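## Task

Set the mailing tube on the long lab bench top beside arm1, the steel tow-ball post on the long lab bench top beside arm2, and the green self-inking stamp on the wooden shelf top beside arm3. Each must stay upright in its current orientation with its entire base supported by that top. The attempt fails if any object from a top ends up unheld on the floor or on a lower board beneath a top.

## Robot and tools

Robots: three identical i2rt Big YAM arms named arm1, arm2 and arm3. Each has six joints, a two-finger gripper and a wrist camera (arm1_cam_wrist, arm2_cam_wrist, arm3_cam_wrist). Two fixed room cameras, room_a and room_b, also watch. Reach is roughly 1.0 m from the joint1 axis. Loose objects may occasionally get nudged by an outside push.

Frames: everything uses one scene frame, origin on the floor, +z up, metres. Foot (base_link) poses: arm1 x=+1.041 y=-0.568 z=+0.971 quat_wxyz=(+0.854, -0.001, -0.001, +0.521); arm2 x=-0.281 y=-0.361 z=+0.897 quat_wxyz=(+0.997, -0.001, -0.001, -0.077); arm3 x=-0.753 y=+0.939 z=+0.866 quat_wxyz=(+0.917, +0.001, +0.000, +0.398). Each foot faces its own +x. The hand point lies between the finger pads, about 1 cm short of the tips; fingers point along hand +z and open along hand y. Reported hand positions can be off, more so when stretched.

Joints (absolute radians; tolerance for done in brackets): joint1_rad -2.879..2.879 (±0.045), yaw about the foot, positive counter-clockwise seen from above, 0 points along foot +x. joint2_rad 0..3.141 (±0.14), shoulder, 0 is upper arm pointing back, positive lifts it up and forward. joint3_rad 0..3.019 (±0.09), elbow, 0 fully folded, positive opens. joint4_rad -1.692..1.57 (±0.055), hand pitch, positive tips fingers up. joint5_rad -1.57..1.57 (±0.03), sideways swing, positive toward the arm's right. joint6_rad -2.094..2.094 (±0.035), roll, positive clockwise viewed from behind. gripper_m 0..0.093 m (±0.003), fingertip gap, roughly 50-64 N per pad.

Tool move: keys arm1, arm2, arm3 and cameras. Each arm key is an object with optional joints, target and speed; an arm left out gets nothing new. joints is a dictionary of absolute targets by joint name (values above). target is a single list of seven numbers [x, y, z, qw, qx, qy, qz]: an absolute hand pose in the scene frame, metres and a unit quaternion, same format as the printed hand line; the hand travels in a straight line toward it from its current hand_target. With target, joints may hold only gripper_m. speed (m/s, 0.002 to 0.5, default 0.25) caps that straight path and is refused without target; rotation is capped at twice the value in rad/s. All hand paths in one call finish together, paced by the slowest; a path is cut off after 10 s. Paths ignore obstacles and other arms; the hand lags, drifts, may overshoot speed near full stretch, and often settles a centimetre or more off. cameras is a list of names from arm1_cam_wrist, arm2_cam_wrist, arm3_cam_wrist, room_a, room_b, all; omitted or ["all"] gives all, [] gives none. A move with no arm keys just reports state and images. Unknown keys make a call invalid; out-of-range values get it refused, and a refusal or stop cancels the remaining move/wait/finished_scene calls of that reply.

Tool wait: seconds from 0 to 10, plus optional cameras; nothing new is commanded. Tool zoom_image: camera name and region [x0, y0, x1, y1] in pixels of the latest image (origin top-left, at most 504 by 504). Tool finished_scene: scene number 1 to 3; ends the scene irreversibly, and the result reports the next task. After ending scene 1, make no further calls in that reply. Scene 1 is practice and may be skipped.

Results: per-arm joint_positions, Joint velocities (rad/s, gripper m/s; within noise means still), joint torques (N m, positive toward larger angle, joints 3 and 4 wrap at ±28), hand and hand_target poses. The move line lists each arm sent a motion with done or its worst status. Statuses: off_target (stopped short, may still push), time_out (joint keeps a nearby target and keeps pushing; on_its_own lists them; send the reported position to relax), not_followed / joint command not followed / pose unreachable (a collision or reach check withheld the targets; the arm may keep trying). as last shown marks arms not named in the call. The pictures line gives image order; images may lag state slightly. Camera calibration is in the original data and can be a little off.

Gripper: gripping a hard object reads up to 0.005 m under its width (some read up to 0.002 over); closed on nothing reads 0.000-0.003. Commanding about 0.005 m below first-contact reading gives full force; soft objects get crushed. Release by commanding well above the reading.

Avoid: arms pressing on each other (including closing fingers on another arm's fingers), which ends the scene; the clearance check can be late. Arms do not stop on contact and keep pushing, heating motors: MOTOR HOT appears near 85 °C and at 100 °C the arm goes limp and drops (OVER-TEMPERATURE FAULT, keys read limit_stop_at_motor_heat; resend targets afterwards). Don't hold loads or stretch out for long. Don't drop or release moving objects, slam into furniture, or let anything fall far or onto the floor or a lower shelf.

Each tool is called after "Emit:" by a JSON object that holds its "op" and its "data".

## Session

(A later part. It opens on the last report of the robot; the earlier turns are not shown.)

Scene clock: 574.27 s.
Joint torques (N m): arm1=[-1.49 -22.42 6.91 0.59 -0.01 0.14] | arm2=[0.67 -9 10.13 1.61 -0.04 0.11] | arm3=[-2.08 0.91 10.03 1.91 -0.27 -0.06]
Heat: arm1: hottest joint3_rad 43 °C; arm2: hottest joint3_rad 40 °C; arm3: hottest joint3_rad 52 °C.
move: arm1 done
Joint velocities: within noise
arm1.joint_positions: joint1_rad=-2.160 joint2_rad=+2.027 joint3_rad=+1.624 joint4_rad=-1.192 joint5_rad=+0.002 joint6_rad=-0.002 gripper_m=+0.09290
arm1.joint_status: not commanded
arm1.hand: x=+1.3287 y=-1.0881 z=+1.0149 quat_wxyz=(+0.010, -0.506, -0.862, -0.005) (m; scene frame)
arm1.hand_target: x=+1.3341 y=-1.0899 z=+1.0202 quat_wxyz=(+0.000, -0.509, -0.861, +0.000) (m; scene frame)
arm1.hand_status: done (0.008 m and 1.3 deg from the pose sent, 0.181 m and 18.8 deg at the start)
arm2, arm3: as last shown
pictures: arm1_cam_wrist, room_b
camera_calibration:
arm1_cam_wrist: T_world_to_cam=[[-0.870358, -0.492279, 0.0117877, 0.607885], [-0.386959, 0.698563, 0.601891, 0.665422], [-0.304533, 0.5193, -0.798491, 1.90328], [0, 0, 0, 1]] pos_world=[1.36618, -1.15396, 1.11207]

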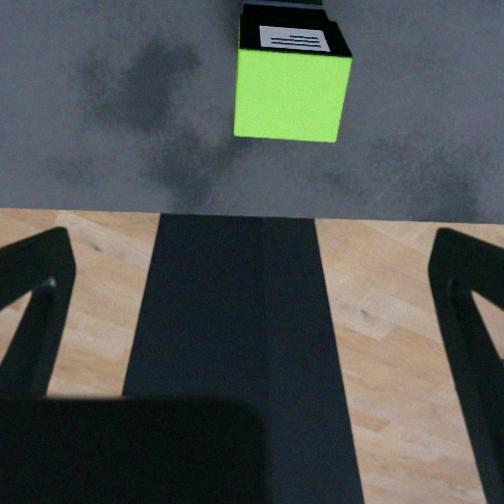

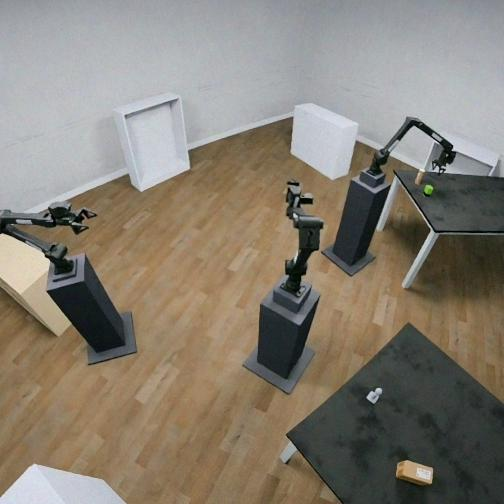

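Emit:
{"op": "move", "data": {"arm1": {"target":[1.305,-1.083,0.935,0,0.5314,0.8471,0],"speed":0.15}, "cameras": ["arm1_cam_wrist"]}}

Scene clock: 588.80 s.
Joint torques (N m): arm1=[-1.79 -20.66 6.13 0.64 -0.01 0.16] | arm2=[0.97 -9.35 10.09 1.87 -0.06 0.13] | arm3=[-2.2 1.03 10.06 1.88 -0.25 -0.07]
Heat: arm1: hottest joint3_rad 42 °C; arm2: hottest joint3_rad 40 °C; arm3: hottest joint3_rad 52 °C.
move: arm1 done
Joint velocities: within noise
arm1.joint_positions: joint1_rad=-2.187 joint2_rad=+2.072 joint3_rad=+1.473 joint4_rad=-0.981 joint5_rad=+0.002 joint6_rad=+0.011 gripper_m=+0.09290
arm1.joint_status: not commanded
arm1.hand: x=+1.3062 y=-1.0796 z=+0.9387 quat_wxyz=(+0.003, -0.524, -0.852, -0.001) (m; scene frame)
arm1.hand_target: x=+1.3049 y=-1.0830 z=+0.9351 quat_wxyz=(+0.000, -0.531, -0.847, +0.000) (m; scene frame)
arm1.hand_status: done (0.005 m and 1.1 deg from the pose sent, 0.083 m and 3.6 deg at the start)
arm2, arm3: as last shown
pictures: arm1_cam_wrist
camera_calibration:
arm1_cam_wrist: T_world_to_cam=[[-0.889642, -0.456502, 0.0119734, 0.657062], [-0.362413, 0.721746, 0.589695, 0.701149], [-0.277839, 0.520278, -0.807537, 1.80582], [0, 0, 0, 1]] pos_world=[1.34038, -1.14563, 1.03693]

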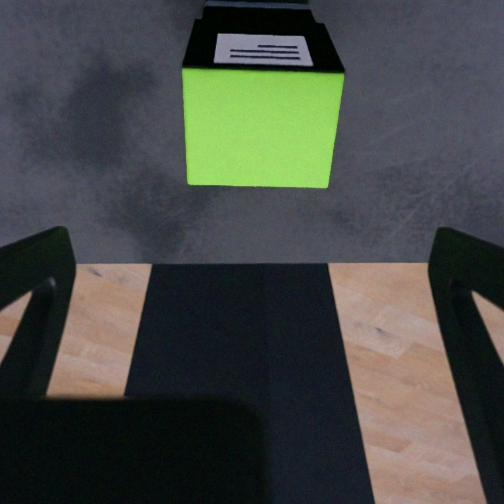

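Emit:
{"op": "move", "data": {"arm1": {"target":[1.298,-1.0795,0.89,0,0.5314,0.8471,0],"speed":0.15}, "cameras": ["arm1_cam_wrist"]}}

Emit:
{"op": "move", "data": {"arm1": {"target":[1.298,-1.0795,0.815,0,0.5314,0.8471,0],"speed":0.08}, "cameras": ["arm1_cam_wrist","room_b"]}}

Scene clock: 610.07 s.
Joint torques (N m): arm1=[-2.2 -20.78 5.71 0.64 0 0.07] | arm2=[0.73 -8.7 10.04 1.84 -0.05 0.11] | arm3=[-1.96 1.03 10.03 1.88 -0.27 -0.07]
Heat: arm1: hottest joint3_rad 42 °C; arm2: hottest joint3_rad 40 °C; arm3: hottest joint3_rad 52 °C.
move: arm1 done
Joint velocities: within noise
arm1.joint_positions: joint1_rad=-2.191 joint2_rad=+2.131 joint3_rad=+1.431 joint4_rad=-0.881 joint5_rad=+0.002 joint6_rad=+0.011 gripper_m=+0.09290
arm1.joint_status: not commanded
arm1.hand: x=+1.3014 y=-1.0749 z=+0.8931 quat_wxyz=(+0.004, -0.525, -0.851, -0.002) (m; scene frame)
arm1.hand_target: x=+1.2979 y=-1.0794 z=+0.8900 quat_wxyz=(+0.000, -0.531, -0.847, +0.000) (m; scene frame)
arm1.hand_status: done (0.007 m and 0.9 deg from the pose sent, 0.049 m and 1.1 deg at the start)
arm2: as last shown
arm3.joint_positions: joint1_rad=-2.040 joint2_rad=+0.551 joint3_rad=+0.596 joint4_rad=+0.006 joint5_rad=-0.006 joint6_rad=+0.008 gripper_m=+0.09296
arm3.joint_status: not commanded
arm3.hand: x=-0.6272 y=+0.5965 z=+1.2819 quat_wxyz=(-0.596, -0.396, -0.565, +0.411) (m; scene frame)
arm3.hand_target: x=-0.6303 y=+0.5957 z=+1.2830 quat_wxyz=(-0.593, -0.396, -0.565, +0.415) (m; scene frame)
arm3.hand_status: not commanded
pictures: arm1_cam_wrist
camera_calibration:
arm1_cam_wrist: T_world_to_cam=[[-0.891349, -0.453162, 0.0118804, 0.66132], [-0.35944, 0.722486, 0.590608, 0.71897], [-0.276224, 0.522168, -0.806871, 1.7645], [0, 0, 0, 1]] pos_world=[1.33529, -1.14112, 0.991236]

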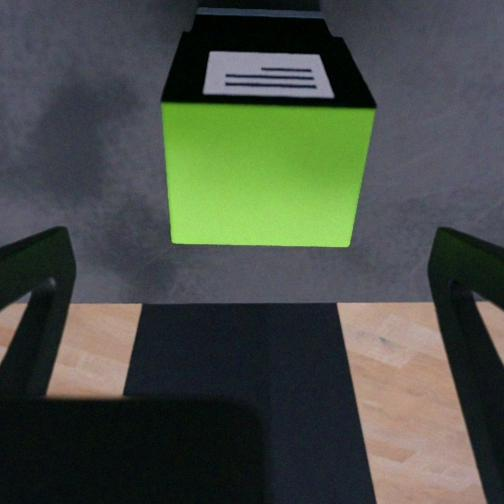

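Scene clock: 611.63 s.
Joint torques (N m): arm1=[-2.2 -20.78 4.96 0.64 0 0.06] | arm2=[1.03 -8.94 10.22 1.92 0.01 0.12] | arm3=[-2.14 0.85 10.03 1.87 -0.25 -0.06]
Heat: arm1: hottest joint3_rad 41 °C; arm2: hottest joint3_rad 40 °C; arm3: hottest joint3_rad 52 °C.
move: arm1 done
Joint velocities: within noise
arm1.joint_positions: joint1_rad=-2.191 joint2_rad=+2.262 joint3_rad=+1.431 joint4_rad=-0.745 joint5_rad=+0.002 joint6_rad=+0.011 gripper_m=+0.09290
arm1.joint_status: not commanded
arm1.hand: x=+1.3022 y=-1.0763 z=+0.8207 quat_wxyz=(+0.002, -0.525, -0.851, +0.000) (m; scene frame)
arm1.hand_target: x=+1.2979 y=-1.0794 z=+0.8151 quat_wxyz=(+0.000, -0.531, -0.847, +0.000) (m; scene frame)
arm1.hand_status: done (0.008 m and 0.8 deg from the pose sent, 0.078 m and 0.9 deg at the start)
arm2, arm3: as last shown
pictures: arm1_cam_wrist, room_b
camera_calibration:
arm1_cam_wrist: T_world_to_cam=[[-0.891385, -0.45309, 0.0118747, 0.662438], [-0.360633, 0.724872, 0.586945, 0.770056], [-0.274547, 0.518912, -0.80954, 1.70353], [0, 0, 0, 1]] pos_world=[1.33589, -1.14203, 0.919225]

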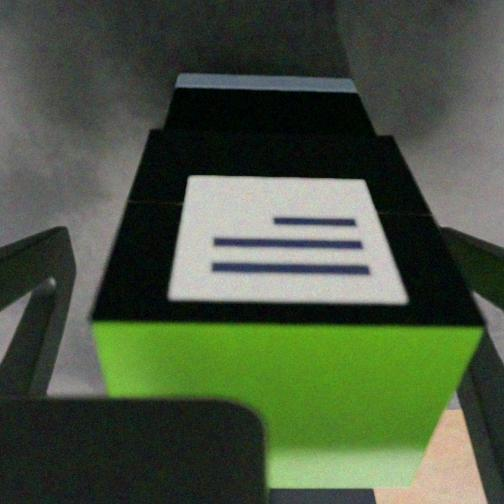

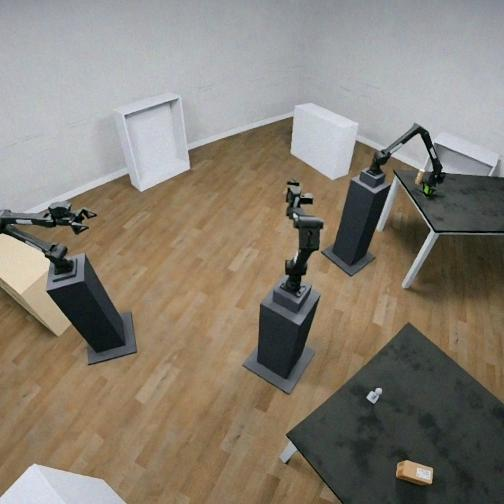

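Emit:
{"op": "move", "data": {"arm1": {"target":[1.293,-1.082,0.830,0,0.5314,0.8471,0],"speed":0.08}, "cameras": ["arm1_cam_wrist"]}}

Scene clock: 624.10 s.
Joint torques (N m): arm1=[-2.08 -23.24 4.82 -0.25 0 -0.05] | arm2=[0.79 -8.82 9.95 1.95 -0.05 0.13] | arm3=[-1.96 0.85 10 1.88 -0.26 -0.05]
Heat: arm1: hottest joint3_rad 41 °C; arm2: hottest joint3_rad 40 °C; arm3: hottest joint3_rad 52 °C.
move: arm1 off_target
Joint velocities: within noise
arm1.joint_positions: joint1_rad=-2.202 joint2_rad=+2.262 joint3_rad=+1.431 joint4_rad=-0.747 joint5_rad=+0.002 joint6_rad=+0.011 gripper_m=+0.09290
arm1.joint_status: not commanded
arm1.hand: x=+1.2965 y=-1.0786 z=+0.8207 quat_wxyz=(+0.003, -0.530, -0.848, -0.001) (m; scene frame)
arm1.hand_target: x=+1.2930 y=-1.0820 z=+0.8299 quat_wxyz=(+0.000, -0.531, -0.847, +0.000) (m; scene frame)
arm1.hand_status: off_target (0.011 m and 0.4 deg from the pose sent, 0.014 m and 0.8 deg at the start)
arm2, arm3: as last shown
pictures: arm1_cam_wrist
camera_calibration:
arm1_cam_wrist: T_world_to_cam=[[-0.896156, -0.44358, 0.0118517, 0.672791], [-0.3524, 0.72767, 0.588481, 0.760847], [-0.269663, 0.523194, -0.808424, 1.70053], [0, 0, 0, 1]] pos_world=[1.32962, -1.14491, 0.91903]

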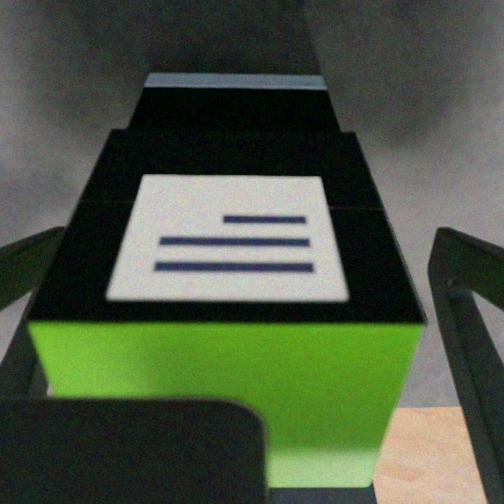

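Emit:
{"op": "move", "data": {"arm1": {"target":[1.2985,-1.0795,0.846,0,0.5314,0.8471,0],"speed":0.08}, "cameras": ["arm1_cam_wrist"]}}

Scene clock: 632.10 s.
Joint torques (N m): arm1=[-1.26 -23.24 4.93 -0.16 -0.01 0.07] | arm2=[1.49 -8.47 10.11 1.68 -0.04 0.11] | arm3=[-2.02 0.79 9.98 1.88 -0.27 -0.06]
Heat: arm1: hottest joint3_rad 41 °C; arm2: hottest joint3_rad 40 °C; arm3: hottest joint3_rad 52 °C.
move: arm1 done
Joint velocities: within noise
arm1.joint_positions: joint1_rad=-2.202 joint2_rad=+2.233 joint3_rad=+1.431 joint4_rad=-0.775 joint5_rad=+0.002 joint6_rad=+0.011 gripper_m=+0.09290
arm1.joint_status: not commanded
arm1.hand: x=+1.2969 y=-1.0793 z=+0.8367 quat_wxyz=(+0.002, -0.530, -0.848, -0.001) (m; scene frame)
arm1.hand_target: x=+1.2984 y=-1.0795 z=+0.8459 quat_wxyz=(+0.000, -0.531, -0.847, +0.000) (m; scene frame)
arm1.hand_status: done (0.009 m and 0.4 deg from the pose sent, 0.025 m and 0.4 deg at the start)
arm2, arm3: as last shown
pictures: arm1_cam_wrist
camera_calibration:
arm1_cam_wrist: T_world_to_cam=[[-0.896146, -0.4436, 0.0118864, 0.672581], [-0.352498, 0.727866, 0.588181, 0.752717], [-0.269569, 0.522906, -0.808642, 1.71368], [0, 0, 0, 1]] pos_world=[1.33002, -1.14561, 0.935029]

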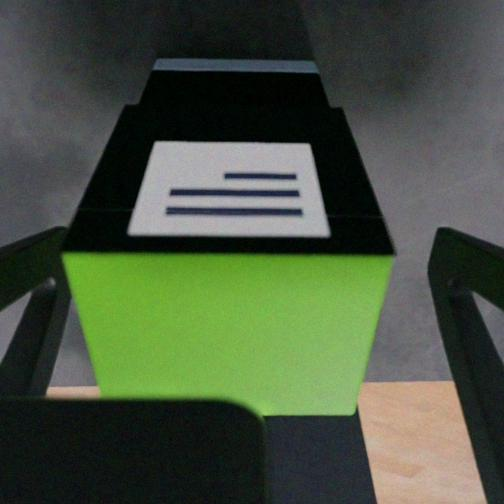

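Emit:
{"op": "move", "data": {"arm1": {"joints":{"joint1_rad":-2.184}}, "cameras": ["arm1_cam_wrist"]}}

Scene clock: 638.70 s.
Joint torques (N m): arm1=[-0.79 -23.18 4.93 -0.16 -0.01 0.08] | arm2=[0.79 -9 10.02 1.72 0 0.11] | arm3=[-2.14 0.91 10.04 1.92 -0.27 -0.06]
Heat: arm1: hottest joint3_rad 41 °C; arm2: hottest joint3_rad 40 °C; arm3: hottest joint3_rad 53 °C.
move: arm1 done
Joint velocities: within noise
arm1.joint_positions: joint1_rad=-2.191 joint2_rad=+2.233 joint3_rad=+1.431 joint4_rad=-0.775 joint5_rad=+0.002 joint6_rad=+0.011 gripper_m=+0.09290
arm1.joint_status: all done
arm1.hand: x=+1.3023 y=-1.0766 z=+0.8367 quat_wxyz=(+0.002, -0.525, -0.851, -0.001) (m; scene frame)
arm1.hand_target: x=+1.3065 y=-1.0754 z=+0.8459 quat_wxyz=(+0.000, -0.525, -0.851, +0.000) (m; scene frame)
arm1.hand_status: not commanded
arm2.joint_positions: joint1_rad=+0.590 joint2_rad=+1.117 joint3_rad=+0.574 joint4_rad=+0.591 joint5_rad=-0.002 joint6_rad=+1.557 gripper_m=+0.09296
arm2.joint_status: not commanded
arm2.hand: x=+0.1653 y=-0.1534 z=+1.2122 quat_wxyz=(-0.393, -0.366, -0.585, -0.608) (m; scene frame)
arm2.hand_target: x=+0.1605 y=-0.1502 z=+1.2196 quat_wxyz=(-0.388, -0.365, -0.580, -0.616) (m; scene frame)
arm2.hand_status: not commanded
arm3: as last shown
pictures: arm1_cam_wrist
camera_calibration:
arm1_cam_wrist: T_world_to_cam=[[-0.891365, -0.453129, 0.0119006, 0.662105], [-0.360243, 0.724092, 0.588146, 0.758621], [-0.275123, 0.519966, -0.808667, 1.71787], [0, 0, 0, 1]] pos_world=[1.33609, -1.14253, 0.935128]

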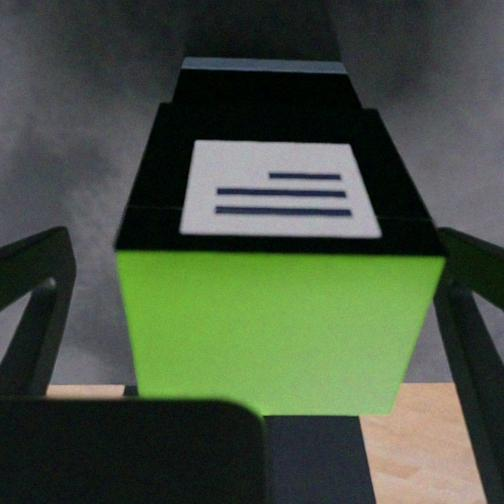

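Emit:
{"op": "move", "data": {"arm1": {"joints":{"joint1_rad":-2.207}}, "cameras": ["arm1_cam_wrist"]}}

Scene clock: 644.27 s.
Joint torques (N m): arm1=[-2.08 -23.24 4.92 -0.17 -0.01 0.07] | arm2=[1.03 -9.47 9.99 1.85 -0.01 0.13] | arm3=[-2.14 0.91 9.99 1.87 -0.27 -0.06]
Heat: arm1: hottest joint3_rad 40 °C; arm2: hottest joint3_rad 40 °C; arm3: hottest joint3_rad 53 °C.
move: arm1 done
Joint velocities: within noise
arm1.joint_positions: joint1_rad=-2.199 joint2_rad=+2.233 joint3_rad=+1.431 joint4_rad=-0.775 joint5_rad=+0.002 joint6_rad=+0.011 gripper_m=+0.09290
arm1.joint_status: all done
arm1.hand: x=+1.2982 y=-1.0787 z=+0.8367 quat_wxyz=(+0.002, -0.529, -0.849, -0.001) (m; scene frame)
arm1.hand_target: x=+1.2947 y=-1.0814 z=+0.8459 quat_wxyz=(+0.000, -0.534, -0.845, +0.000) (m; scene frame)
arm1.hand_status: not commanded
arm2, arm3: as last shown
pictures: arm1_cam_wrist
camera_calibration:
arm1_cam_wrist: T_world_to_cam=[[-0.894964, -0.445979, 0.0118966, 0.669967], [-0.354425, 0.72693, 0.58818, 0.754159], [-0.270964, 0.522183, -0.808643, 1.7147], [0, 0, 0, 1]] pos_world=[1.33151, -1.14482, 0.935029]

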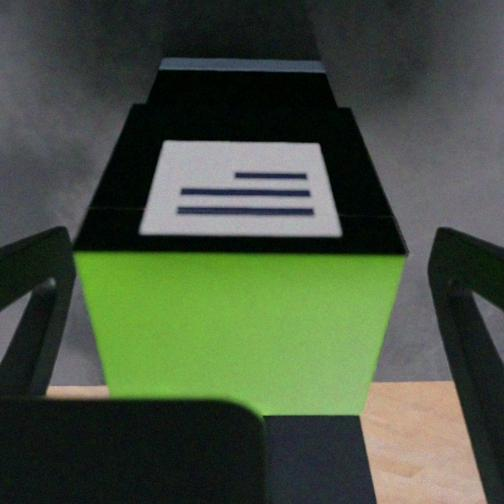

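Emit:
{"op": "move", "data": {"arm1": {"joints":{"gripper_m":0.06}}, "cameras": ["arm1_cam_wrist"]}}

Emit:
{"op": "move", "data": {"arm1": {"joints":{"gripper_m":0.045}}, "cameras": ["arm1_cam_wrist"]}}

Scene clock: 651.00 s.
Joint torques (N m): arm1=[-2.14 -23.24 4.93 -0.17 -0.01 0.07] | arm2=[0.56 -9.47 9.98 1.76 -0.01 0.09] | arm3=[-2.32 0.91 10 1.88 -0.26 -0.07]
Heat: arm1: hottest joint3_rad 40 °C; arm2: hottest joint3_rad 40 °C; arm3: hottest joint3_rad 53 °C.
move: arm1 done
Joint velocities: within noise
arm1.joint_positions: joint1_rad=-2.199 joint2_rad=+2.233 joint3_rad=+1.431 joint4_rad=-0.775 joint5_rad=+0.002 joint6_rad=+0.011 gripper_m=+0.06020
arm1.joint_status: all done
arm1.hand: x=+1.2982 y=-1.0787 z=+0.8367 quat_wxyz=(+0.002, -0.529, -0.849, -0.001) (m; scene frame)
arm1.hand_target: x=+1.2947 y=-1.0814 z=+0.8459 quat_wxyz=(+0.000, -0.534, -0.845, +0.000) (m; scene frame)
arm1.hand_status: not commanded
arm2.joint_positions: joint1_rad=+0.590 joint2_rad=+1.118 joint3_rad=+0.574 joint4_rad=+0.591 joint5_rad=-0.002 joint6_rad=+1.557 gripper_m=+0.09296
arm2.joint_status: not commanded
arm2.hand: x=+0.1653 y=-0.1534 z=+1.2121 quat_wxyz=(-0.393, -0.366, -0.585, -0.608) (m; scene frame)
arm2.hand_target: x=+0.1605 y=-0.1502 z=+1.2195 quat_wxyz=(-0.388, -0.365, -0.580, -0.616) (m; scene frame)
arm2.hand_status: not commanded
arm3: as last shown
pictures: arm1_cam_wrist
camera_calibration:
arm1_cam_wrist: T_world_to_cam=[[-0.894964, -0.445979, 0.0118966, 0.669967], [-0.354425, 0.72693, 0.58818, 0.754159], [-0.270964, 0.522183, -0.808643, 1.7147], [0, 0, 0, 1]] pos_world=[1.33151, -1.14482, 0.935029]

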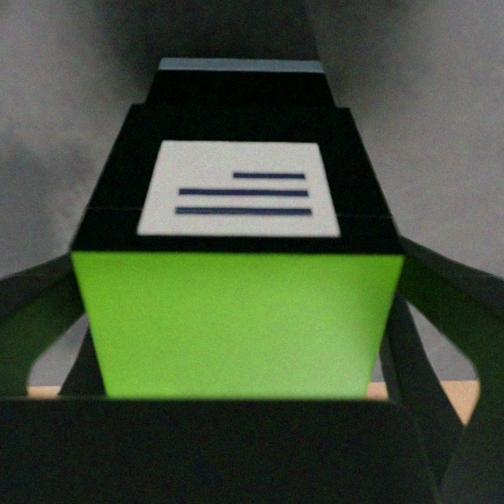

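Scene clock: 651.50 s.
Joint torques (N m): arm1=[-2.08 -23.24 4.94 -0.16 -0.01 0.07] | arm2=[1.49 -9 10.02 1.8 -0.05 0.1] | arm3=[-2.32 1.03 10.04 1.87 -0.26 -0.06]
Heat: arm1: hottest joint3_rad 40 °C; arm2: hottest joint3_rad 40 °C; arm3: hottest joint3_rad 53 °C.
move: arm1 off_target
Joint velocities: within noise
arm1.joint_positions: joint1_rad=-2.199 joint2_rad=+2.233 joint3_rad=+1.431 joint4_rad=-0.776 joint5_rad=+0.002 joint6_rad=+0.011 gripper_m=+0.05080
arm1.joint_status: gripper_m off_target (ended at +0.05082, target +0.04500)
arm1.hand: x=+1.2982 y=-1.0786 z=+0.8367 quat_wxyz=(+0.003, -0.529, -0.849, -0.001) (m; scene frame)
arm1.hand_target: x=+1.2947 y=-1.0814 z=+0.8459 quat_wxyz=(+0.000, -0.534, -0.845, +0.000) (m; scene frame)
arm1.hand_status: not commanded
arm2, arm3: as last shown
pictures: arm1_cam_wrist
camera_calibration:
arm1_cam_wrist: T_world_to_cam=[[-0.894975, -0.445959, 0.0118609, 0.670036], [-0.354328, 0.726735, 0.58848, 0.753524], [-0.271058, 0.522472, -0.808425, 1.71495], [0, 0, 0, 1]] pos_world=[1.33151, -1.14482, 0.935029]

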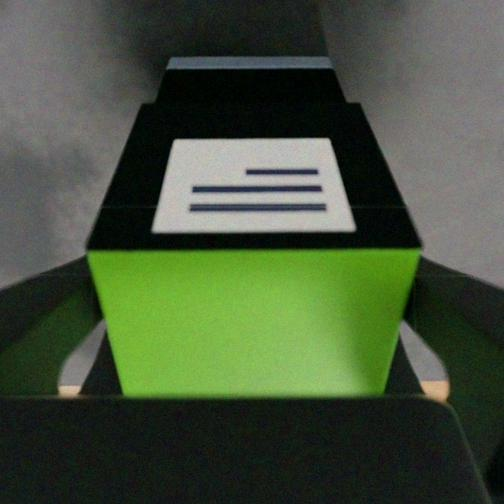

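Emit:
{"op": "move", "data": {"arm1": {"target":[1.295,-1.075,1.02,0,0.5314,0.8471,0],"speed":0.15}, "arm2": {"joints":{"joint1_rad":0}}, "cameras": ["arm1_cam_wrist"]}}

Emit:
{"op": "move", "data": {"arm1": {"joints":{"joint2_rad":0.6,"joint3_rad":1.4,"joint4_rad":-1.3}}, "cameras": ["arm1_cam_wrist"]}}

Emit:
{"op": "move", "data": {"arm1": {"joints":{"joint1_rad":1.89}}, "cameras": ["arm1_cam_wrist","room_b"]}}

Scene clock: 670.67 s.
Joint torques (N m): arm1=[-1.49 -21.36 9.88 -0.29 0 0.05] | arm2=[-0.79 -8.76 10.04 1.99 -0.07 0.15] | arm3=[-2.08 1.03 10.04 1.89 -0.27 -0.06]
Heat: arm1: hottest joint3_rad 40 °C; arm2: hottest joint3_rad 40 °C; arm3: hottest joint3_rad 53 °C.
move: arm1 off_target; arm2 done
Joint velocities: within noise
arm1.joint_positions: joint1_rad=-2.199 joint2_rad=+1.953 joint3_rad=+1.448 joint4_rad=-1.121 joint5_rad=+0.002 joint6_rad=+0.011 gripper_m=+0.05080
arm1.joint_status: not commanded
arm1.hand: x=+1.2867 y=-1.0562 z=+0.9964 quat_wxyz=(+0.022, -0.529, -0.849, -0.013) (m; scene frame)
arm1.hand_target: x=+1.2944 y=-1.0740 z=+1.0203 quat_wxyz=(+0.000, -0.531, -0.847, +0.000) (m; scene frame)
arm1.hand_status: off_target (0.031 m and 3.0 deg from the pose sent, 0.183 m and 0.5 deg at the start)
arm2.joint_positions: joint1_rad=+0.010 joint2_rad=+1.117 joint3_rad=+0.574 joint4_rad=+0.591 joint5_rad=-0.001 joint6_rad=+1.557 gripper_m=+0.09296
arm2.joint_status: all done
arm2.hand: x=+0.2059 y=-0.4316 z=+1.2126 quat_wxyz=(-0.551, -0.518, -0.455, -0.470) (m; scene frame)
arm2.hand_target: x=+0.2021 y=-0.4362 z=+1.2200 quat_wxyz=(-0.553, -0.520, -0.446, -0.474) (m; scene frame)
arm2.hand_status: not commanded
arm3.joint_positions: joint1_rad=-2.040 joint2_rad=+0.551 joint3_rad=+0.596 joint4_rad=+0.006 joint5_rad=-0.006 joint6_rad=+0.008 gripper_m=+0.09296
arm3.joint_status: not commanded
arm3.hand: x=-0.6272 y=+0.5965 z=+1.2819 quat_wxyz=(-0.596, -0.396, -0.565, +0.411) (m; scene frame)
arm3.hand_target: x=-0.6303 y=+0.5957 z=+1.2830 quat_wxyz=(-0.593, -0.396, -0.565, +0.415) (m; scene frame)
arm3.hand_status: not commanded
pictures: arm1_cam_wrist
camera_calibration:
arm1_cam_wrist: T_world_to_cam=[[-0.894696, -0.446508, 0.012205, 0.666481], [-0.341586, 0.701554, 0.625413, 0.559436], [-0.287814, 0.555386, -0.780199, 1.85743], [0, 0, 0, 1]] pos_world=[1.32199, -1.12648, 1.09115]

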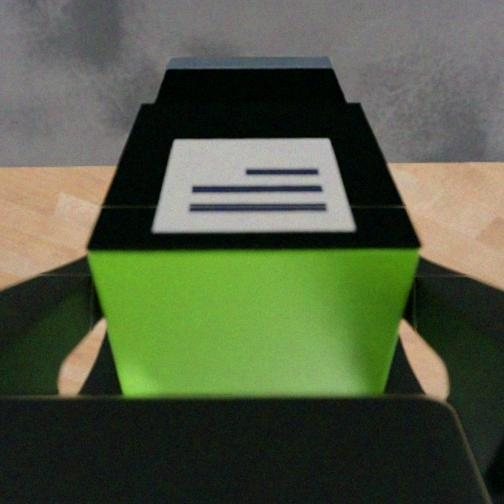

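Scene clock: 672.43 s.
Joint torques (N m): arm1=[-1.55 -1.14 7.13 1.39 -0.01 0.06] | arm2=[-1.08 -8.82 10.14 1.73 -0.09 0.12] | arm3=[-2.02 0.79 10.04 1.85 -0.26 -0.06]
Heat: arm1: hottest joint3_rad 40 °C; arm2: hottest joint3_rad 40 °C; arm3: hottest joint3_rad 53 °C.
move: arm1 done
Joint velocities: within noise
arm1.joint_positions: joint1_rad=-2.199 joint2_rad=+0.600 joint3_rad=+1.390 joint4_rad=-1.293 joint5_rad=+0.002 joint6_rad=+0.011 gripper_m=+0.05080
arm1.joint_status: all done
arm1.hand: x=+1.1443 y=-0.7760 z=+1.5235 quat_wxyz=(-0.436, -0.456, -0.730, +0.265) (m; scene frame)
arm1.hand_target: x=+1.1429 y=-0.7740 z=+1.5267 quat_wxyz=(-0.437, -0.457, -0.728, +0.265) (m; scene frame)
arm1.hand_status: not commanded
arm2, arm3: as last shown
pictures: arm1_cam_wrist
camera_calibration:
arm1_cam_wrist: T_world_to_cam=[[-0.898833, -0.438292, 0.0000158494, 0.687493], [-0.395336, 0.810725, -0.43178, 1.74126], [0.189233, -0.388104, -0.901979, 0.979576], [0, 0, 0, 1]] pos_world=[1.12096, -0.730184, 1.63539]

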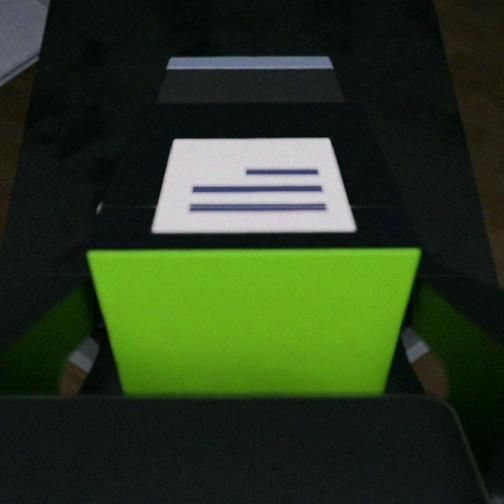

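Scene clock: 675.27 s.
Joint torques (N m): arm1=[-0.56 -0.85 7.32 1.39 0.01 0.06] | arm2=[-0.26 -9.17 10.09 1.89 -0.03 0.12] | arm3=[-2.14 0.91 9.99 1.89 -0.26 -0.07]
Heat: arm1: hottest joint3_rad 40 °C; arm2: hottest joint3_rad 40 °C; arm3: hottest joint3_rad 53 °C.
move: arm1 done
Joint velocities: within noise
arm1.joint_positions: joint1_rad=+1.881 joint2_rad=+0.600 joint3_rad=+1.390 joint4_rad=-1.293 joint5_rad=+0.002 joint6_rad=+0.011 gripper_m=+0.05074
arm1.joint_status: all done
arm1.hand: x=+0.8091 y=-0.5280 z=+1.5224 quat_wxyz=(-0.039, +0.858, -0.076, -0.507) (m; scene frame)
arm1.hand_target: x=+0.8111 y=-0.5305 z=+1.5257 quat_wxyz=(-0.036, +0.857, -0.074, -0.508) (m; scene frame)
arm1.hand_status: not commanded
arm2, arm3: as last shown
pictures: arm1_cam_wrist, room_b
camera_calibration:
arm1_cam_wrist: T_world_to_cam=[[0.176864, 0.984235, -0.0000765608, 0.375751], [0.889646, -0.1599, -0.427741, -0.151001], [-0.42101, 0.0755838, -0.903901, 1.8798], [0, 0, 0, 1]] pos_world=[0.859293, -0.536055, 1.63459]

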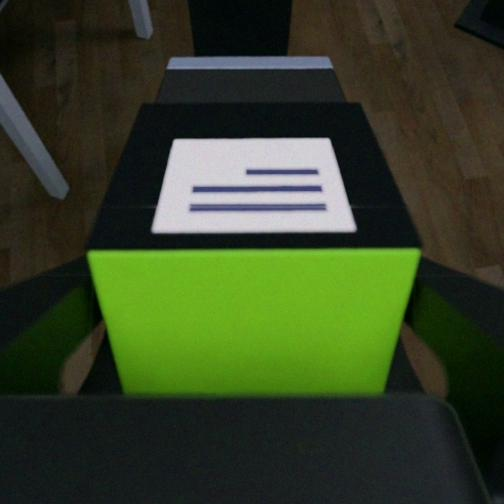

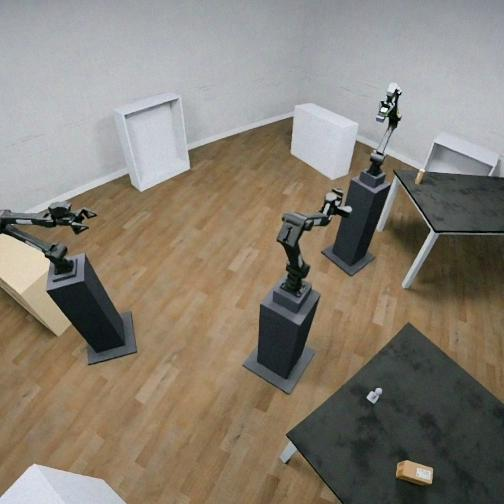

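Emit:
{"op": "move", "data": {"arm1": {"target":[0.40,-0.468,1.21,0.0558,-0.6926,0.0539,0.7171]}, "cameras": ["arm1_cam_wrist","arm2_cam_wrist"]}}

Scene clock: 687.93 s.
Joint torques (N m): arm1=[-0.62 -14.97 9.83 2.66 0.05 -0.12] | arm2=[-1.32 -8.94 10.02 1.74 -0.06 0.13] | arm3=[-2.14 1.03 9.99 1.91 -0.26 -0.07]
Heat: arm1: hottest joint3_rad 41 °C; arm2: hottest joint3_rad 40 °C; arm3: hottest joint3_rad 53 °C.
move: arm1 off_target
Joint velocities: within noise
arm1.joint_positions: joint1_rad=+1.884 joint2_rad=+1.659 joint3_rad=+0.834 joint4_rad=+0.792 joint5_rad=+0.003 joint6_rad=+0.011 gripper_m=+0.05074
arm1.joint_status: not commanded
arm1.hand: x=+0.4186 y=-0.4654 z=+1.1820 quat_wxyz=(-0.053, +0.717, -0.063, -0.692) (m; scene frame)
arm1.hand_target: x=+0.4023 y=-0.4683 z=+1.2101 quat_wxyz=(-0.056, +0.693, -0.054, -0.717) (m; scene frame)
arm1.hand_status: off_target (0.034 m and 4.1 deg from the pose sent, 0.518 m and 30.9 deg at the start)
arm2, arm3: as last shown
pictures: arm1_cam_wrist, arm2_cam_wrist
camera_calibration:
arm1_cam_wrist: T_world_to_cam=[[0.173949, 0.984735, -0.00622032, 0.391912], [0.60262, -0.111442, -0.790209, 0.63189], [-0.77884, 0.133708, -0.612806, 1.23577], [0, 0, 0, 1]] pos_world=[0.513505, -0.480743, 1.25905]
arm2_cam_wrist: T_world_to_cam=[[0.0511251, -0.0230166, -0.998427, 1.18966], [-0.468937, 0.882118, -0.0443476, 0.532676], [0.881751, 0.470466, 0.034305, 0.100444], [0, 0, 0, 1]] pos_world=[0.100404, -0.489756, 1.20796]

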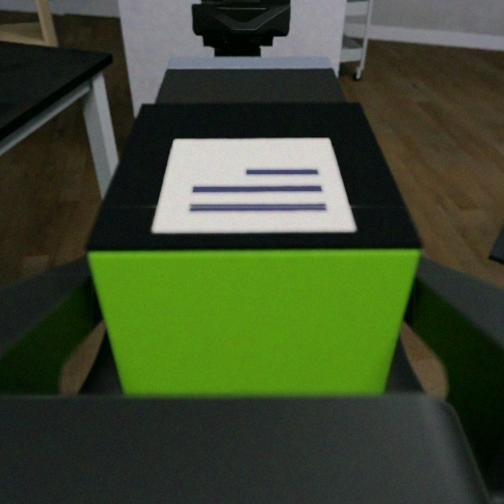

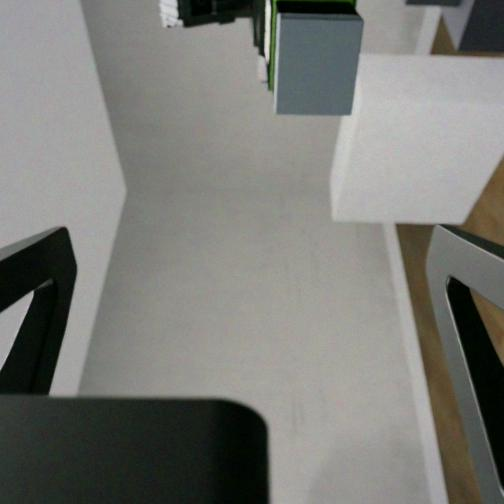

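Emit:
{"op": "move", "data": {"arm1": {"target":[0.400,-0.468,1.218,0.0577,-0.6671,0.0519,0.7409]}, "arm2": {"target":[0.215,-0.439,1.20,0.5534,0.5206,0.4454,0.4735],"speed":0.15}, "cameras": ["arm1_cam_wrist","arm2_cam_wrist"]}}

Scene clock: 699.90 s.
Joint torques (N m): arm1=[-0.62 -15.21 9.63 2.58 0.05 -0.12] | arm2=[-0.38 -7.18 9.87 2.91 -0.08 0.05] | arm3=[-2.08 0.91 10.04 1.88 -0.25 -0.06]
Heat: arm1: hottest joint3_rad 43 °C; arm2: hottest joint3_rad 40 °C; arm3: hottest joint3_rad 53 °C.
move: arm1 off_target; arm2 done
Joint velocities: within noise
arm1.joint_positions: joint1_rad=+1.884 joint2_rad=+1.683 joint3_rad=+0.834 joint4_rad=+0.886 joint5_rad=+0.003 joint6_rad=+0.011 gripper_m=+0.05074
arm1.joint_status: not commanded
arm1.hand: x=+0.4166 y=-0.4651 z=+1.1910 quat_wxyz=(-0.054, +0.692, -0.061, -0.717) (m; scene frame)
arm1.hand_target: x=+0.4021 y=-0.4683 z=+1.2180 quat_wxyz=(-0.058, +0.667, -0.052, -0.741) (m; scene frame)
arm1.hand_status: off_target (0.032 m and 4.1 deg from the pose sent, 0.041 m and 8.1 deg at the start)
arm2.joint_positions: joint1_rad=+0.009 joint2_rad=+1.173 joint3_rad=+0.568 joint4_rad=+0.652 joint5_rad=-0.001 joint6_rad=+1.557 gripper_m=+0.09296
arm2.joint_status: not commanded
arm2.hand: x=+0.2137 y=-0.4335 z=+1.1982 quat_wxyz=(-0.551, -0.518, -0.455, -0.470) (m; scene frame)
arm2.hand_target: x=+0.2149 y=-0.4390 z=+1.2001 quat_wxyz=(-0.553, -0.521, -0.446, -0.473) (m; scene frame)
arm2.hand_status: done (0.006 m and 1.2 deg from the pose sent, 0.017 m and 1.3 deg at the start)
arm3: as last shown
pictures: arm1_cam_wrist, arm2_cam_wrist
camera_calibration:
arm1_cam_wrist: T_world_to_cam=[[0.173558, 0.984797, -0.00725784, 0.393403], [0.546095, -0.10237, -0.831445, 0.717225], [-0.819547, 0.140341, -0.55556, 1.19148], [0, 0, 0, 1]] pos_world=[0.516523, -0.481213, 1.26113]
arm2_cam_wrist: T_world_to_cam=[[0.0510882, -0.0230931, -0.998427, 1.17481], [-0.467555, 0.882851, -0.0443441, 0.537497], [0.882486, 0.469085, 0.0343059, 0.0941458], [0, 0, 0, 1]] pos_world=[0.108208, -0.491562, 1.19356]

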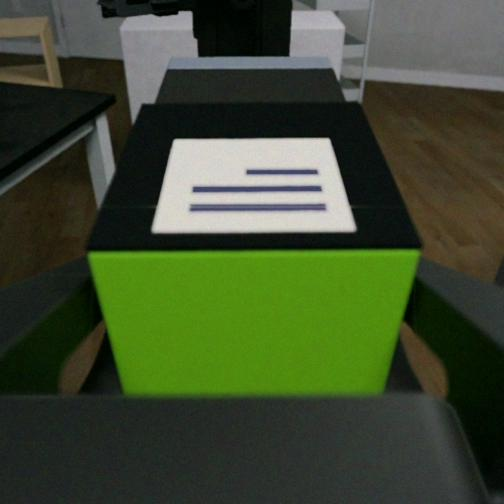

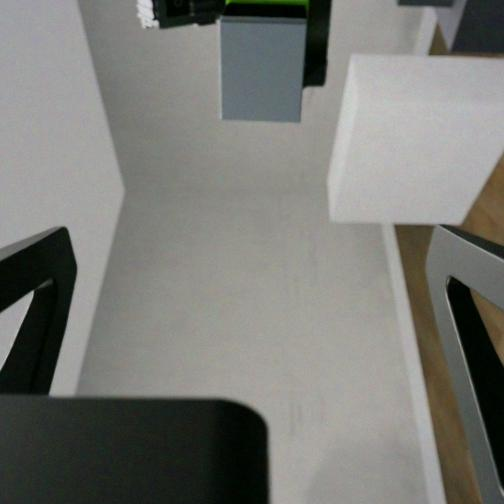

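Emit:
{"op": "move", "data": {"arm2": {"target":[0.318,-0.4555,1.213,0.5534,0.5206,0.4454,0.4735],"speed":0.1}, "cameras": ["arm1_cam_wrist","arm2_cam_wrist"]}}

Scene clock: 713.97 s.
Joint torques (N m): arm1=[-0.56 -15.15 9.63 2.65 0.05 -0.12] | arm2=[-0.5 -11.05 14.38 2.03 -0.13 0.1] | arm3=[-2.2 0.85 9.98 1.85 -0.26 -0.07]
Heat: arm1: hottest joint3_rad 44 °C; arm2: hottest joint3_rad 40 °C; arm3: hottest joint3_rad 53 °C.
move: arm2 off_target
Joint velocities: within noise
arm1, arm3: as last shown
arm1.joint_positions: joint1_rad=+1.884 joint2_rad=+1.683 joint3_rad=+0.834 joint4_rad=+0.887 joint5_rad=+0.003 joint6_rad=+0.011 gripper_m=+0.05074
arm1.hand: x=+0.4166 y=-0.4651 z=+1.1912 quat_wxyz=(-0.054, +0.692, -0.061, -0.718) (m; scene frame)
arm2.joint_positions: joint1_rad=+0.008 joint2_rad=+1.426 joint3_rad=+0.786 joint4_rad=+0.658 joint5_rad=-0.001 joint6_rad=+1.557 gripper_m=+0.09296
arm2.joint_status: not commanded
arm2.hand: x=+0.3018 y=-0.4472 z=+1.1892 quat_wxyz=(-0.543, -0.527, -0.462, -0.463) (m; scene frame)
arm2.hand_target: x=+0.3159 y=-0.4553 z=+1.2130 quat_wxyz=(-0.554, -0.520, -0.446, -0.474) (m; scene frame)
arm2.hand_status: off_target (0.030 m and 2.6 deg from the pose sent, 0.108 m and 1.3 deg at the start)
pictures: arm1_cam_wrist, arm2_cam_wrist
camera_calibration:
arm1_cam_wrist: T_world_to_cam=[[0.173566, 0.984795, -0.00725533, 0.393477], [0.545454, -0.102263, -0.831879, 0.718176], [-0.819973, 0.140429, -0.55491, 1.19107], [0, 0, 0, 1]] pos_world=[0.516622, -0.481313, 1.26123]
arm2_cam_wrist: T_world_to_cam=[[0.0219745, -0.0187814, -0.999582, 1.17308], [-0.467539, 0.883564, -0.0268798, 0.569899], [0.883699, 0.467934, 0.0106349, 0.0503343], [0, 0, 0, 1]] pos_world=[0.196192, -0.505063, 1.18737]

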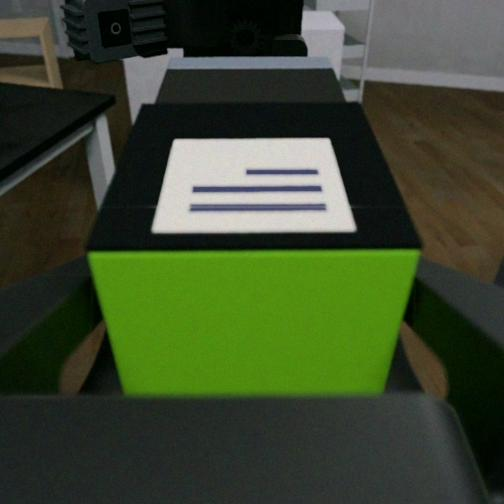

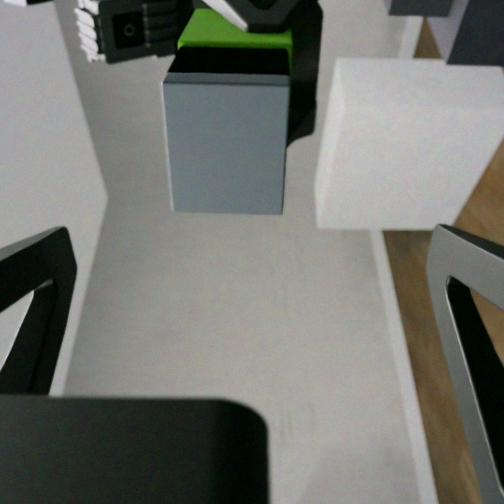

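Emit:
{"op": "move", "data": {"arm2": {"target":[0.355,-0.4615,1.225,0.5560,0.5170,0.4420,0.4790],"speed":0.08}, "cameras": ["arm2_cam_wrist"]}}

Scene clock: 729.20 s.
Joint torques (N m): arm1=[-0.62 -15.15 9.63 2.63 0.05 -0.12] | arm2=[-0.67 -12.63 14.58 1.69 -0.19 0.11] | arm3=[-2.2 0.85 10.02 1.92 -0.26 -0.06]
Heat: arm1: hottest joint3_rad 44 °C; arm2: hottest joint3_rad 41 °C; arm3: hottest joint3_rad 53 °C.
move: arm2 off_target
Joint velocities: within noise
arm1, arm3: as last shown
arm2.joint_positions: joint1_rad=+0.007 joint2_rad=+1.506 joint3_rad=+0.899 joint4_rad=+0.643 joint5_rad=-0.003 joint6_rad=+1.559 gripper_m=+0.09296
arm2.joint_status: not commanded
arm2.hand: x=+0.3392 y=-0.4532 z=+1.2017 quat_wxyz=(-0.548, -0.522, -0.457, -0.467) (m; scene frame)
arm2.hand_target: x=+0.3529 y=-0.4612 z=+1.2249 quat_wxyz=(-0.556, -0.516, -0.442, -0.479) (m; scene frame)
arm2.hand_status: off_target (0.029 m and 2.5 deg from the pose sent, 0.066 m and 3.4 deg at the start)
pictures: arm2_cam_wrist
camera_calibration:
arm2_cam_wrist: T_world_to_cam=[[0.0399688, -0.0195543, -0.99901, 1.17752], [-0.467368, 0.88333, -0.0359887, 0.603731], [0.883159, 0.468343, 0.0261666, 0.00169551], [0, 0, 0, 1]] pos_world=[0.233603, -0.511062, 1.19803]

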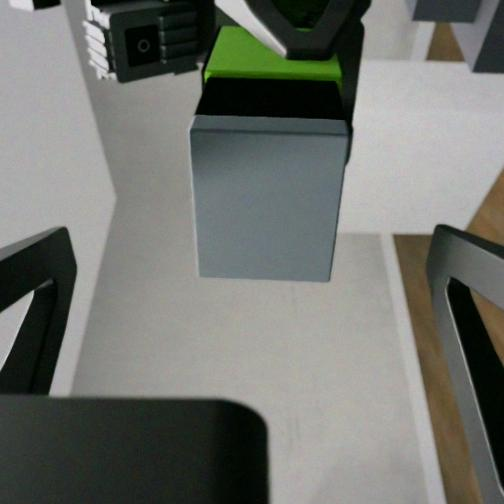

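Emit:
{"op": "move", "data": {"arm2": {"target":[0.400,-0.4685,1.222,0.5465,0.5279,0.4516,0.4676],"speed":0.08}, "cameras": ["arm2_cam_wrist","arm1_cam_wrist"]}}

Scene clock: 747.53 s.
Joint torques (N m): arm1=[-0.67 -15.21 9.66 2.66 0.06 -0.12] | arm2=[-0.62 -14.74 15.09 1.72 -0.07 0.05] | arm3=[-2.02 0.91 10.04 1.89 -0.27 -0.05]
Heat: arm1: hottest joint3_rad 45 °C; arm2: hottest joint3_rad 44 °C; arm3: hottest joint3_rad 53 °C.
move: arm2 off_target
Joint velocities: within noise
arm1, arm3: as last shown
arm2.joint_positions: joint1_rad=+0.007 joint2_rad=+1.603 joint3_rad=+1.037 joint4_rad=+0.560 joint5_rad=-0.003 joint6_rad=+1.559 gripper_m=+0.09296
arm2.joint_status: not commanded
arm2.hand: x=+0.3841 y=-0.4599 z=+1.1983 quat_wxyz=(-0.536, -0.534, -0.467, -0.458) (m; scene frame)
arm2.hand_target: x=+0.3978 y=-0.4681 z=+1.2217 quat_wxyz=(-0.546, -0.528, -0.452, -0.468) (m; scene frame)
arm2.hand_status: off_target (0.030 m and 2.5 deg from the pose sent, 0.066 m and 0.9 deg at the start)
pictures: arm1_cam_wrist, arm2_cam_wrist
camera_calibration:
arm1_cam_wrist: T_world_to_cam=[[0.173566, 0.984795, -0.00725533, 0.393477], [0.545454, -0.102263, -0.831879, 0.718176], [-0.819973, 0.140429, -0.55491, 1.19107], [0, 0, 0, 1]] pos_world=[0.516622, -0.481313, 1.26123]
arm2_cam_wrist: T_world_to_cam=[[-0.00180845, -0.0133467, -0.999909, 1.19218], [-0.468322, 0.88349, -0.0109457, 0.600969], [0.883556, 0.46826, -0.0078483, 0.00580723], [0, 0, 0, 1]] pos_world=[0.278472, -0.517758, 1.1987]

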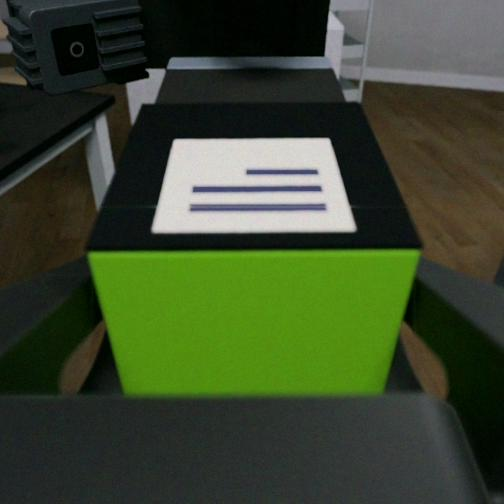

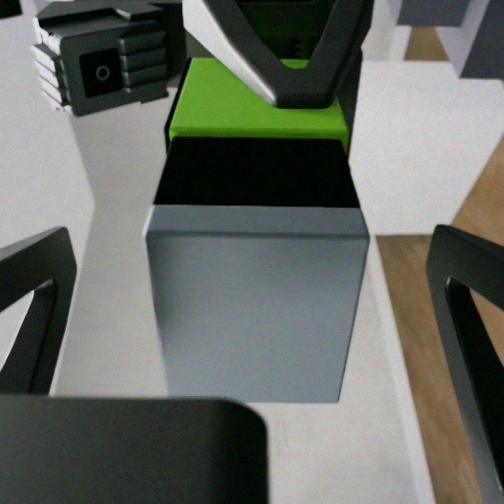

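Emit:
{"op": "move", "data": {"arm2": {"joints":{"gripper_m":0.05}}, "cameras": ["arm2_cam_wrist"]}}

Emit:
{"op": "move", "data": {"arm2": {"joints":{"gripper_m":0.035}}, "cameras": ["arm2_cam_wrist","arm1_cam_wrist"]}}

Scene clock: 760.90 s.
Joint torques (N m): arm1=[-0.62 -15.21 9.65 2.67 0.05 -0.12] | arm2=[-0.79 -14.68 15.06 1.84 -0.03 0.1] | arm3=[-2.08 0.97 10.02 1.87 -0.26 -0.05]
Heat: arm1: hottest joint3_rad 46 °C; arm2: hottest joint3_rad 45 °C; arm3: hottest joint3_rad 53 °C.
move: arm2 done
Joint velocities: within noise
arm1: as last shown
arm2.joint_positions: joint1_rad=+0.007 joint2_rad=+1.603 joint3_rad=+1.037 joint4_rad=+0.559 joint5_rad=-0.003 joint6_rad=+1.559 gripper_m=+0.05014
arm2.joint_status: all done
arm2.hand: x=+0.3842 y=-0.4599 z=+1.1984 quat_wxyz=(-0.536, -0.534, -0.467, -0.458) (m; scene frame)
arm2.hand_target: x=+0.3978 y=-0.4681 z=+1.2218 quat_wxyz=(-0.547, -0.528, -0.452, -0.468) (m; scene frame)
arm2.hand_status: not commanded
arm3.joint_positions: joint1_rad=-2.040 joint2_rad=+0.551 joint3_rad=+0.596 joint4_rad=+0.006 joint5_rad=-0.006 joint6_rad=+0.008 gripper_m=+0.09296
arm3.joint_status: not commanded
arm3.hand: x=-0.6272 y=+0.5965 z=+1.2819 quat_wxyz=(-0.596, -0.396, -0.565, +0.411) (m; scene frame)
arm3.hand_target: x=-0.6303 y=+0.5957 z=+1.2830 quat_wxyz=(-0.593, -0.396, -0.565, +0.415) (m; scene frame)
arm3.hand_status: not commanded
pictures: arm2_cam_wrist
camera_calibration:
arm2_cam_wrist: T_world_to_cam=[[-0.00180845, -0.0133467, -0.999909, 1.19228], [-0.468322, 0.88349, -0.0109457, 0.601105], [0.883556, 0.46826, -0.0078483, 0.00576648], [0, 0, 0, 1]] pos_world=[0.278572, -0.517858, 1.1988]

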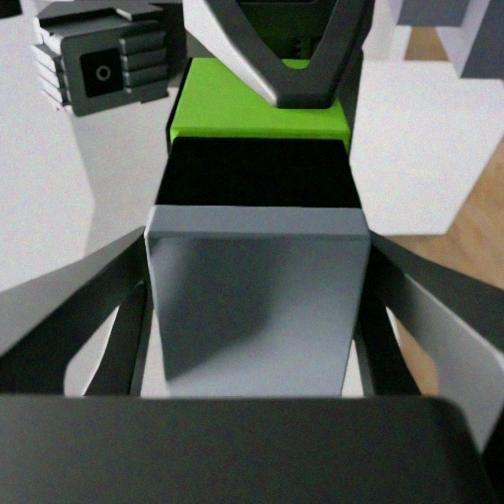

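Scene clock: 761.43 s.
Joint torques (N m): arm1=[-0.62 -15.15 9.63 2.59 0.05 -0.12] | arm2=[-0.26 -14.51 15.12 2 -0.03 -0.03] | arm3=[-2.14 0.91 9.99 1.88 -0.26 -0.06]
Heat: arm1: hottest joint3_rad 46 °C; arm2: hottest joint3_rad 45 °C; arm3: hottest joint3_rad 53 °C.
move: arm2 off_target
Joint velocities: within noise
arm1.joint_positions: joint1_rad=+1.884 joint2_rad=+1.683 joint3_rad=+0.834 joint4_rad=+0.889 joint5_rad=+0.003 joint6_rad=+0.011 gripper_m=+0.05074
arm1.joint_status: not commanded
arm1.hand: x=+0.4166 y=-0.4651 z=+1.1916 quat_wxyz=(-0.054, +0.691, -0.061, -0.718) (m; scene frame)
arm1.hand_target: x=+0.4021 y=-0.4683 z=+1.2181 quat_wxyz=(-0.058, +0.667, -0.052, -0.741) (m; scene frame)
arm1.hand_status: not commanded
arm2.joint_positions: joint1_rad=+0.007 joint2_rad=+1.603 joint3_rad=+1.037 joint4_rad=+0.558 joint5_rad=-0.003 joint6_rad=+1.565 gripper_m=+0.04035
arm2.joint_status: gripper_m off_target (ended at +0.04038, target +0.03500)
arm2.hand: x=+0.3843 y=-0.4599 z=+1.1978 quat_wxyz=(-0.535, -0.535, -0.466, -0.459) (m; scene frame)
arm2.hand_target: x=+0.3978 y=-0.4681 z=+1.2219 quat_wxyz=(-0.546, -0.528, -0.452, -0.468) (m; scene frame)
arm2.hand_status: not commanded
arm3: as last shown
pictures: arm1_cam_wrist, arm2_cam_wrist
camera_calibration:
arm1_cam_wrist: T_world_to_cam=[[0.173481, 0.98481, -0.00728207, 0.393529], [0.54391, -0.101972, -0.832925, 0.720494], [-0.821015, 0.140536, -0.553338, 1.18995], [0, 0, 0, 1]] pos_world=[0.516817, -0.481312, 1.26143]
arm2_cam_wrist: T_world_to_cam=[[-0.00292785, -0.00772925, -0.999966, 1.19478], [-0.46832, 0.883542, -0.00545814, 0.594545], [0.883554, 0.468288, -0.00620665, 0.00380691], [0, 0, 0, 1]] pos_world=[0.278571, -0.517853, 1.19801]

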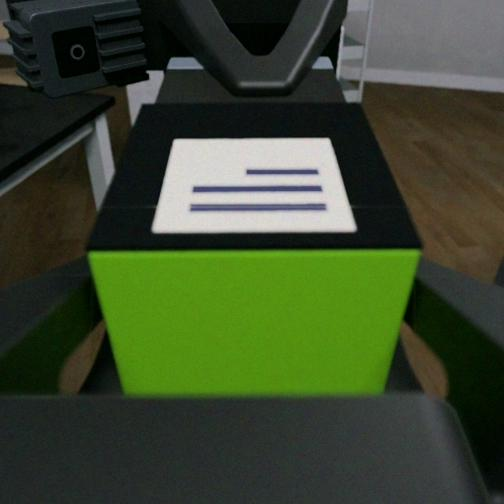

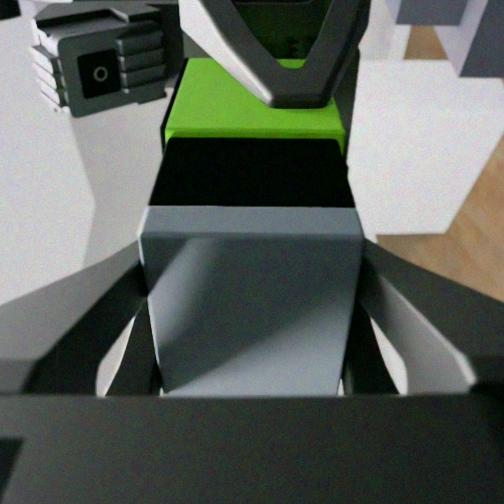

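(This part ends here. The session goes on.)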